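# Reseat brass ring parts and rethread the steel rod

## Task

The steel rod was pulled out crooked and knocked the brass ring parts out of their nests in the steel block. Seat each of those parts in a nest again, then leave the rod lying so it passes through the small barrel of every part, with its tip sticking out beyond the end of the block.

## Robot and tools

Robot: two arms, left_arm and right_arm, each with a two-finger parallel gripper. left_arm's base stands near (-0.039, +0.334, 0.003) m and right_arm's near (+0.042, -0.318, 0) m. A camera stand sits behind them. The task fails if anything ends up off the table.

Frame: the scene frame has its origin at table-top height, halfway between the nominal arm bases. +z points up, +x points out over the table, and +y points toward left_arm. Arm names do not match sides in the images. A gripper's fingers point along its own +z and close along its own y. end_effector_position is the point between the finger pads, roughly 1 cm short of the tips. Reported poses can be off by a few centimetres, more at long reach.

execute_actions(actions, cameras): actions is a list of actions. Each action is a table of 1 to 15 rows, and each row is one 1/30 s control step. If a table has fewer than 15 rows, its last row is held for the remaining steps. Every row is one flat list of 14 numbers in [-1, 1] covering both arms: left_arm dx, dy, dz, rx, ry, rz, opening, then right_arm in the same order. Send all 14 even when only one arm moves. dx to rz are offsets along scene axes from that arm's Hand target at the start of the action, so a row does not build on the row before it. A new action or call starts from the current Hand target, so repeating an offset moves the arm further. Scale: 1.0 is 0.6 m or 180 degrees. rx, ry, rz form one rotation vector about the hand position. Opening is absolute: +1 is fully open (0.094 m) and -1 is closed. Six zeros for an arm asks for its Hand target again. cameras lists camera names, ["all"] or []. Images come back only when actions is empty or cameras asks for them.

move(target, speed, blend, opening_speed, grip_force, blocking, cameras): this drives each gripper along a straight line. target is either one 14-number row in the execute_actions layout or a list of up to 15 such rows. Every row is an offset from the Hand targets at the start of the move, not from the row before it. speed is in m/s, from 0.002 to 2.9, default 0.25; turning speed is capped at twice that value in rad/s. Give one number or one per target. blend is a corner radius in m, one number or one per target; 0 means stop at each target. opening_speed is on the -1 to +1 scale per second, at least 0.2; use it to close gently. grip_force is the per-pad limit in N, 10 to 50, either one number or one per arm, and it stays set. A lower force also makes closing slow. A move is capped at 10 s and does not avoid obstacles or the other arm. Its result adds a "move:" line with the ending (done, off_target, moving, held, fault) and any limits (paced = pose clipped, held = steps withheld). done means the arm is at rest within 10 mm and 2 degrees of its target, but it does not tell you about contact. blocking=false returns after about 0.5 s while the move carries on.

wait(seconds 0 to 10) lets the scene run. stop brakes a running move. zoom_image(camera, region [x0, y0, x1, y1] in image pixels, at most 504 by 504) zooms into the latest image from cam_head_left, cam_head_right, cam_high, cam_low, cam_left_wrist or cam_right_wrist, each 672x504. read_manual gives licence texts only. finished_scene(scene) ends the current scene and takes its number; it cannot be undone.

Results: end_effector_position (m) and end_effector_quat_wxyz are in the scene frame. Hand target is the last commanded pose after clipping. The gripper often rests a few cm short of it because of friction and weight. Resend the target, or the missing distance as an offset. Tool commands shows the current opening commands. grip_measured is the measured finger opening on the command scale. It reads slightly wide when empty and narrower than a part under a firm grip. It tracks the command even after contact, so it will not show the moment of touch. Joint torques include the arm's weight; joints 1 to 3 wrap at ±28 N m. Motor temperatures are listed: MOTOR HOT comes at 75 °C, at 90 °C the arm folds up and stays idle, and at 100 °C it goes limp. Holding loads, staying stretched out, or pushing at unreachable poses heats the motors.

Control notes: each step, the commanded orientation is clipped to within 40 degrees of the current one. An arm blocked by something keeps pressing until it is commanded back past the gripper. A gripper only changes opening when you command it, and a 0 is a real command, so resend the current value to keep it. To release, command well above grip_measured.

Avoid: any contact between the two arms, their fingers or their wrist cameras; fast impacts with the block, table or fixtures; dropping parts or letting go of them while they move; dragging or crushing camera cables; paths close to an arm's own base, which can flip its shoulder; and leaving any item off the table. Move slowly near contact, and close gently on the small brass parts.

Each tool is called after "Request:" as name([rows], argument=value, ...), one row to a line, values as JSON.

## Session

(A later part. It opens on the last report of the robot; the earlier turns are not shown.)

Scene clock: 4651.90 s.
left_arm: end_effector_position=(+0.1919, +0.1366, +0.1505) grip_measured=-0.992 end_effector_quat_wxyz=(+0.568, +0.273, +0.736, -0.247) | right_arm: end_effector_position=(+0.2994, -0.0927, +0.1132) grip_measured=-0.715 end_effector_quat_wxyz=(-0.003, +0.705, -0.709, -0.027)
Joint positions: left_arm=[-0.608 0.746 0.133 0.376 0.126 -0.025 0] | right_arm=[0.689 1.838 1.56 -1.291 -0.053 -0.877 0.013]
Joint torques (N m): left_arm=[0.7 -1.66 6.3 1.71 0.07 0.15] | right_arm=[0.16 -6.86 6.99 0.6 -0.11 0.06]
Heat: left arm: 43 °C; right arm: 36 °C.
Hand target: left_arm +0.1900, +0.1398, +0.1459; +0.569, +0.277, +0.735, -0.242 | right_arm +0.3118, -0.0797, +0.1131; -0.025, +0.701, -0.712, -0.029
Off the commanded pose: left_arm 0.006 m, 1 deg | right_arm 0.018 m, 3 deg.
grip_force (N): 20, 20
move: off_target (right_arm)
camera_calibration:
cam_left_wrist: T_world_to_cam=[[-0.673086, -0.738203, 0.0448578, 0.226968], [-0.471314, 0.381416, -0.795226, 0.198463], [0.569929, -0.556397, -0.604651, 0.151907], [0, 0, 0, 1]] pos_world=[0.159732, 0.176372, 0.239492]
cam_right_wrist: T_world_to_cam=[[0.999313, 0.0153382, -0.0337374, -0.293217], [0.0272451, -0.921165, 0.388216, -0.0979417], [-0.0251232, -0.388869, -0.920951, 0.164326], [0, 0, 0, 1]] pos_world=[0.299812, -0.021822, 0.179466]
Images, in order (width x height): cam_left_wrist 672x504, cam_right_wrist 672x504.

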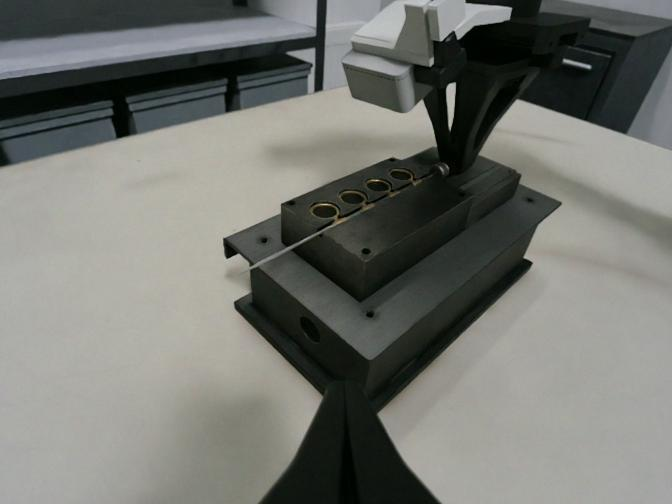

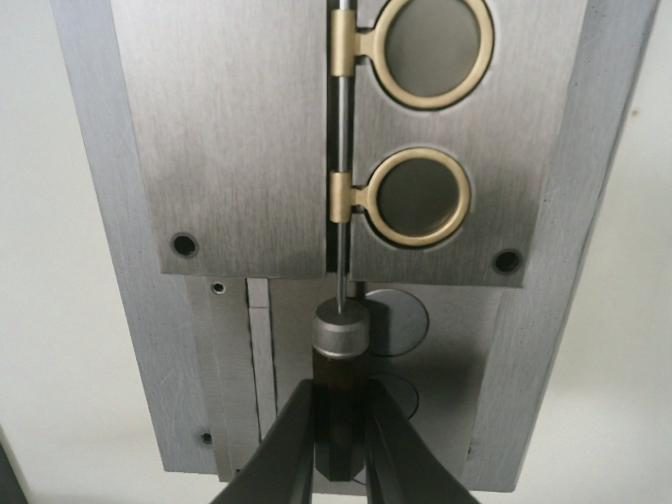

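Request:
move(target=[0,0,0,0,0,0,-1,0,0.0065,-0.002,0,0,0,-0.88], speed=0.02, cameras=["cam_left_wrist", "cam_right_wrist"])

Request:
zoom_image(camera="cam_right_wrist", region=[240, 200, 440, 380])

Request:
zoom_image(camera="cam_left_wrist", region=[260, 130, 480, 260])

Scene clock: 4664.47 s.
left_arm: end_effector_position=(+0.1919, +0.1366, +0.1505) grip_measured=-0.992 end_effector_quat_wxyz=(+0.568, +0.273, +0.736, -0.247) | right_arm: end_effector_position=(+0.2993, -0.0893, +0.1132) grip_measured=-0.715 end_effector_quat_wxyz=(-0.003, +0.704, -0.709, -0.027)
Joint positions: left_arm=[-0.608 0.746 0.133 0.376 0.126 -0.025 0] | right_arm=[0.697 1.845 1.568 -1.292 -0.054 -0.869 0.013]
Joint torques (N m): left_arm=[0.72 -1.62 6.3 1.71 0.05 0.15] | right_arm=[0.25 -6.71 6.93 0.63 -0.12 0.11]
Heat: left arm: 43 °C; right arm: 36 °C.
Hand target: left_arm +0.1900, +0.1398, +0.1459; +0.569, +0.277, +0.735, -0.242 | right_arm +0.3118, -0.0758, +0.1119; -0.025, +0.701, -0.712, -0.028
Off the commanded pose: left_arm 0.006 m, 1 deg | right_arm 0.018 m, 2 deg.
grip_force (N): 20, 20
move: off_target (right_arm)
camera_calibration:
cam_left_wrist: T_world_to_cam=[[-0.673086, -0.738203, 0.0448578, 0.226968], [-0.471314, 0.381416, -0.795226, 0.198463], [0.569929, -0.556397, -0.604651, 0.151907], [0, 0, 0, 1]] pos_world=[0.159732, 0.176372, 0.239492]
cam_right_wrist: T_world_to_cam=[[0.999342, 0.0146211, -0.0331876, -0.293289], [0.0263465, -0.921558, 0.387345, -0.0944803], [-0.0249209, -0.387965, -0.921337, 0.165633], [0, 0, 0, 1]] pos_world=[0.299713, -0.0185212, 0.179467]
Images, in order (width x height): cam_left_wrist 672x504, cam_right_wrist 672x504.

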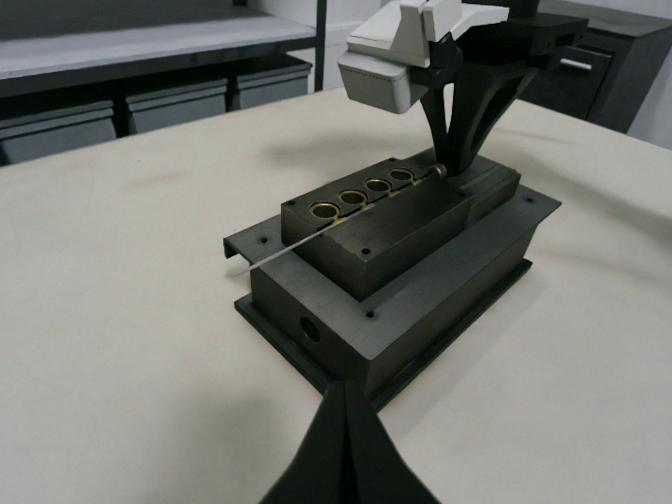

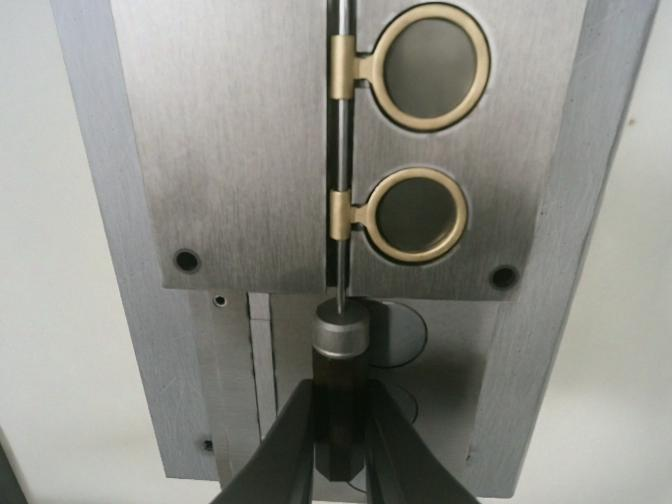

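Scaled by 2.520.

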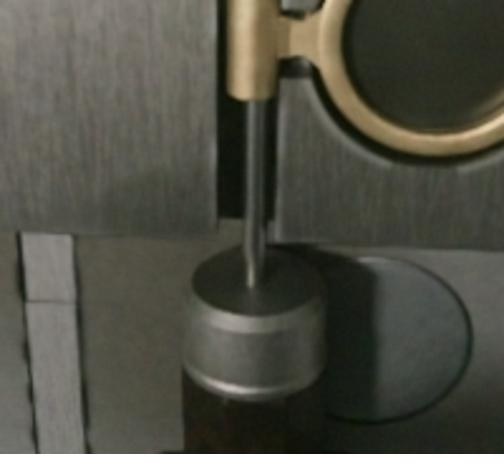

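Scaled by 2.291.

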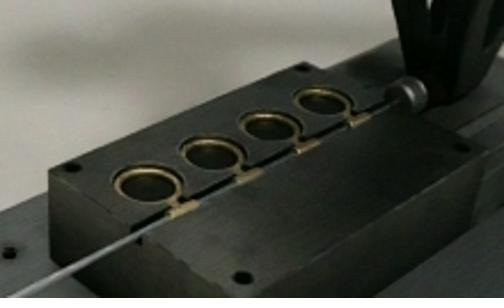

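Request:
move(target=[0,0,0,0,0,0,-1,0,0,0,0,0,0,-0.55], opening_speed=0.25, speed=0.02, cameras=["cam_left_wrist", "cam_right_wrist"])

Request:
zoom_image(camera="cam_right_wrist", region=[240, 200, 440, 380])

Request:
zoom_image(camera="cam_left_wrist", region=[260, 130, 480, 260])

Scene clock: 4672.77 s.
left_arm: end_effector_position=(+0.1919, +0.1366, +0.1504) grip_measured=-0.992 end_effector_quat_wxyz=(+0.567, +0.273, +0.737, -0.247) | right_arm: end_effector_position=(+0.3019, -0.0871, +0.1132) grip_measured=-0.552 end_effector_quat_wxyz=(-0.010, +0.702, -0.712, -0.026)
Joint positions: left_arm=[-0.608 0.746 0.133 0.375 0.126 -0.025 0] | right_arm=[0.697 1.845 1.568 -1.278 -0.054 -0.861 0.021]
Joint torques (N m): left_arm=[0.69 -1.62 6.28 1.72 0.07 0.16] | right_arm=[0.28 -6.69 6.95 0.53 -0.12 0.02]
Heat: left arm: 43 °C; right arm: 37 °C.
Hand target: left_arm +0.1900, +0.1398, +0.1458; +0.569, +0.277, +0.735, -0.242 | right_arm +0.3118, -0.0758, +0.1119; -0.025, +0.701, -0.712, -0.028
Off the commanded pose: left_arm 0.006 m, 1 deg | right_arm 0.015 m, 2 deg.
grip_force (N): 20, 20
move: off_target (right_arm)
camera_calibration:
cam_left_wrist: T_world_to_cam=[[-0.67304, -0.738242, 0.0448988, 0.226963], [-0.47155, 0.381551, -0.795022, 0.19835], [0.569787, -0.556254, -0.604917, 0.151907], [0, 0, 0, 1]] pos_world=[0.159732, 0.176371, 0.239393]
cam_right_wrist: T_world_to_cam=[[0.999714, 0.00687269, -0.022922, -0.297991], [0.0150633, -0.925021, 0.379617, -0.0885956], [-0.0185944, -0.379854, -0.92486, 0.165828], [0, 0, 0, 1]] pos_world=[0.302324, -0.0169143, 0.18017]
Images, in order (width x height): cam_left_wrist 672x504, cam_right_wrist 672x504.

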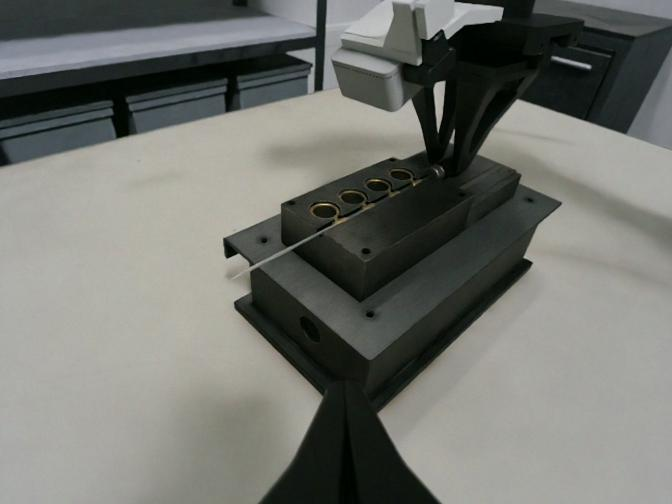

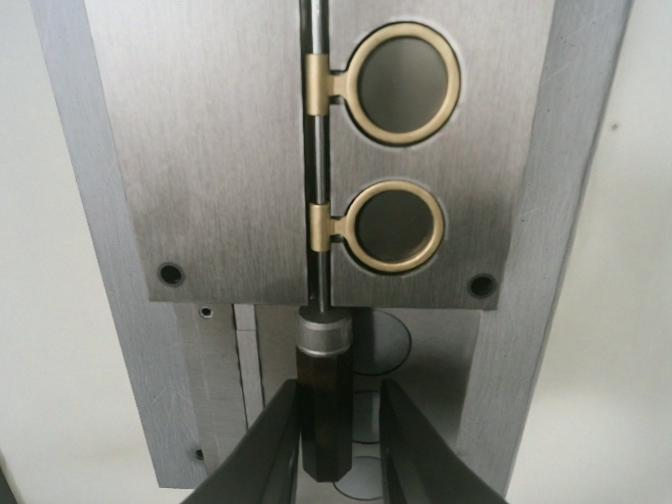

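Scaled by 2.520.

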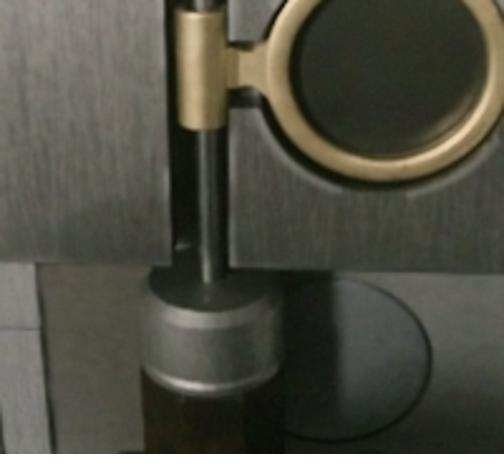

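Scaled by 2.291.

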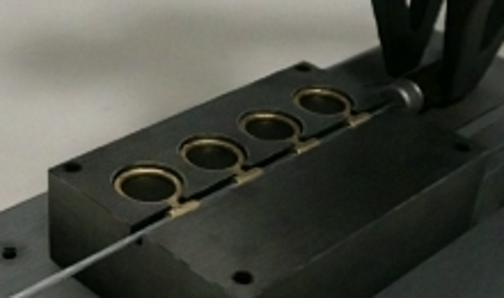

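Request:
move([
  [0,0,0,0,0,0,-1,-0.005,-0.006,0.004,0,0,0,-0.3],
  [0,0,0,0,0,0,-1,-0.007,-0.01,0.17,0,0,0,-0.3],
], opening_speed=0.6, speed=[0.02,0.08], cameras=["cam_left_wrist", "cam_right_wrist"])

Request:
zoom_image(camera="cam_left_wrist", region=[260, 130, 480, 260])

Scene clock: 4681.47 s.
left_arm: end_effector_position=(+0.1919, +0.1366, +0.1504) grip_measured=-0.992 end_effector_quat_wxyz=(+0.567, +0.273, +0.737, -0.247) | right_arm: end_effector_position=(+0.3097, -0.0806, +0.2002) grip_measured=-0.302 end_effector_quat_wxyz=(-0.050, +0.702, -0.710, -0.023)
Joint positions: left_arm=[-0.608 0.746 0.133 0.375 0.126 -0.025 0] | right_arm=[0.697 1.854 1.925 -1.546 -0.054 -0.861 0.033]
Joint torques (N m): left_arm=[0.75 -1.63 6.28 1.7 0.06 0.14] | right_arm=[-0.24 -10.29 6.37 0.27 -0.12 0.01]
Heat: left arm: 43 °C; right arm: 37 °C.
Hand target: left_arm +0.1900, +0.1398, +0.1458; +0.569, +0.277, +0.735, -0.242 | right_arm +0.3077, -0.0818, +0.2138; -0.025, +0.701, -0.712, -0.028
Off the commanded pose: left_arm 0.006 m, 1 deg | right_arm 0.014 m, 3 deg.
joint sent to its limit (right arm) — joint 4 (wrist pitch), lower limit. The joint targets are off in orientation, not in position.
grip_force (N): 20, 20
move: off_target (right_arm)
camera_calibration:
cam_left_wrist: T_world_to_cam=[[-0.67304, -0.738242, 0.0448988, 0.226963], [-0.47155, 0.381551, -0.795022, 0.19835], [0.569787, -0.556254, -0.604917, 0.151907], [0, 0, 0, 1]] pos_world=[0.159732, 0.176371, 0.239393]
cam_right_wrist: T_world_to_cam=[[0.99923, 0.00651158, 0.0386853, -0.315999], [-0.00671486, -0.943184, 0.332202, -0.100992], [0.0386505, -0.332206, -0.942415, 0.238448], [0, 0, 0, 1]] pos_world=[0.305862, -0.0139827, 0.270491]
Images, in order (width x height): cam_left_wrist 672x504, cam_right_wrist 672x504.

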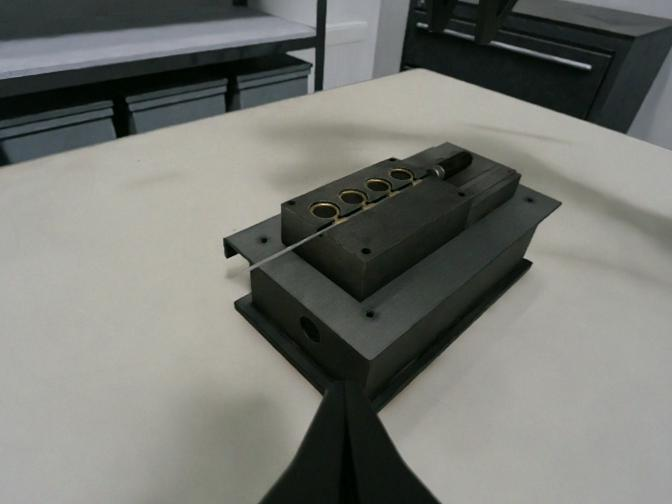

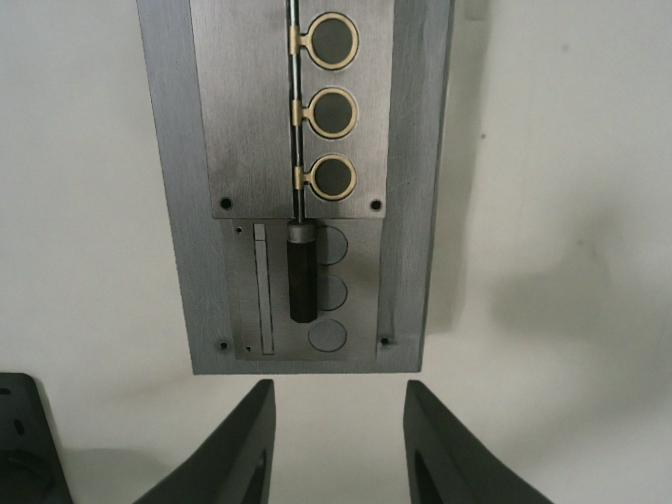

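Scaled by 2.291.

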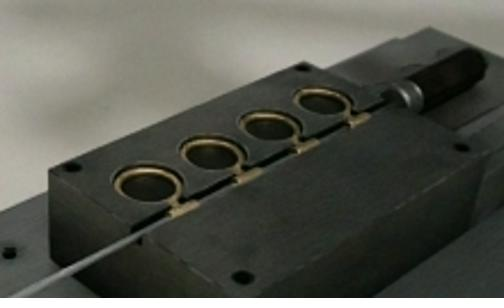

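Request:
zoom_image(camera="cam_right_wrist", region=[190, 0, 400, 160])

Request:
zoom_image(camera="cam_left_wrist", region=[290, 150, 430, 240])

Request:
zoom_image(camera="cam_left_wrist", region=[400, 130, 500, 200])

Scaled by 2.400.

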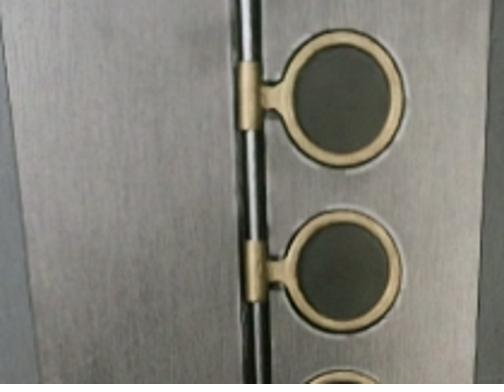

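Scaled by 3.600.

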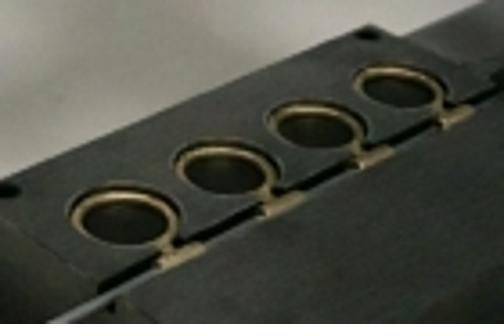

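Scaled by 5.040.

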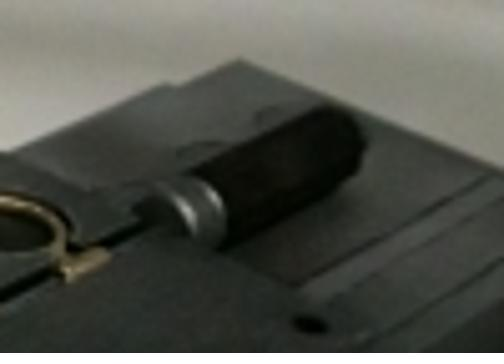

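Request:
move(target=[0,0,0,0,0,0,-1,0,0.07,0,0,0,0,-0.3], speed=0.12, cameras=["cam_left_wrist", "cam_right_wrist"])

Request:
zoom_image(camera="cam_right_wrist", region=[230, 0, 430, 300])

Scene clock: 4694.67 s.
left_arm: end_effector_position=(+0.1919, +0.1366, +0.1504) grip_measured=-0.992 end_effector_quat_wxyz=(+0.567, +0.273, +0.737, -0.247) | right_arm: end_effector_position=(+0.3064, -0.0424, +0.2138) grip_measured=-0.302 end_effector_quat_wxyz=(-0.079, +0.701, -0.709, -0.026)
Joint positions: left_arm=[-0.608 0.746 0.133 0.375 0.126 -0.025 0] | right_arm=[0.781 1.91 2.05 -1.551 -0.052 -0.776 0.033]
Joint torques (N m): left_arm=[0.72 -1.63 6.3 1.7 0.06 0.16] | right_arm=[-0.02 -7.71 6.57 0.41 -0.11 0.02]
Heat: left arm: 43 °C; right arm: 36 °C.
Hand target: left_arm +0.1900, +0.1398, +0.1458; +0.569, +0.277, +0.735, -0.242 | right_arm +0.3076, -0.0398, +0.2138; -0.024, +0.701, -0.712, -0.029
Off the commanded pose: left_arm 0.006 m, 1 deg | right_arm 0.003 m, 6 deg.
joint sent to its limit (right arm) — joint 4 (wrist pitch), lower limit. The joint targets are off in orientation, not in position.
grip_force (N): 20, 20
move: off_target (right_arm)
camera_calibration:
cam_left_wrist: T_world_to_cam=[[-0.67304, -0.738242, 0.0448988, 0.226963], [-0.47155, 0.381551, -0.795022, 0.19835], [0.569787, -0.556254, -0.604917, 0.151907], [0, 0, 0, 1]] pos_world=[0.159732, 0.176371, 0.239393]
cam_right_wrist: T_world_to_cam=[[0.997087, 0.00361329, 0.0761821, -0.320937], [-0.0185528, -0.957381, 0.288231, -0.0570534], [0.0739767, -0.288805, -0.954525, 0.257637], [0, 0, 0, 1]] pos_world=[0.299884, 0.0209447, 0.286815]
Images, in order (width x height): cam_left_wrist 672x504, cam_right_wrist 672x504.

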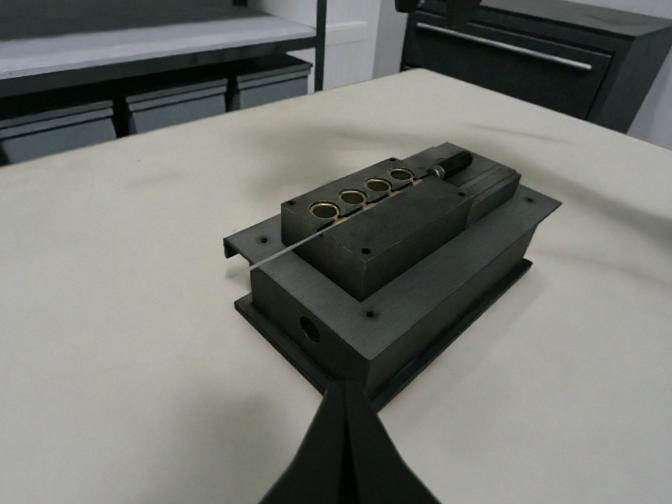

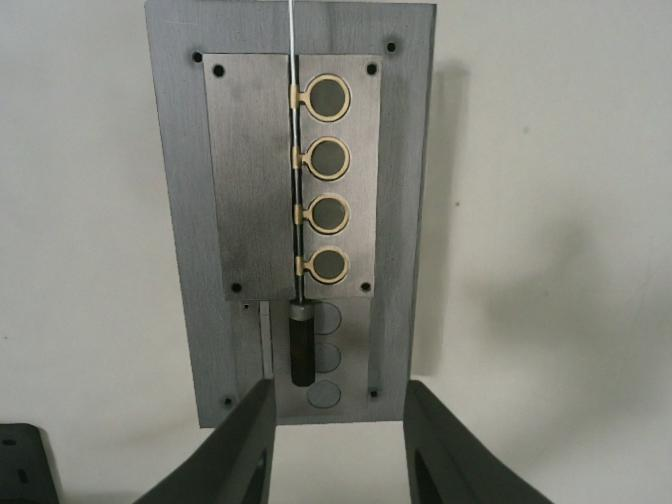

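Scaled by 1.680.

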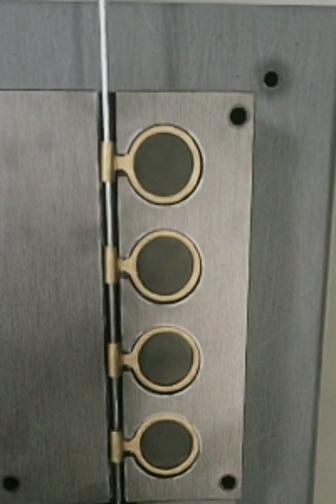

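Request:
finished_scene(scene=1)

The scene is finished: the task was done.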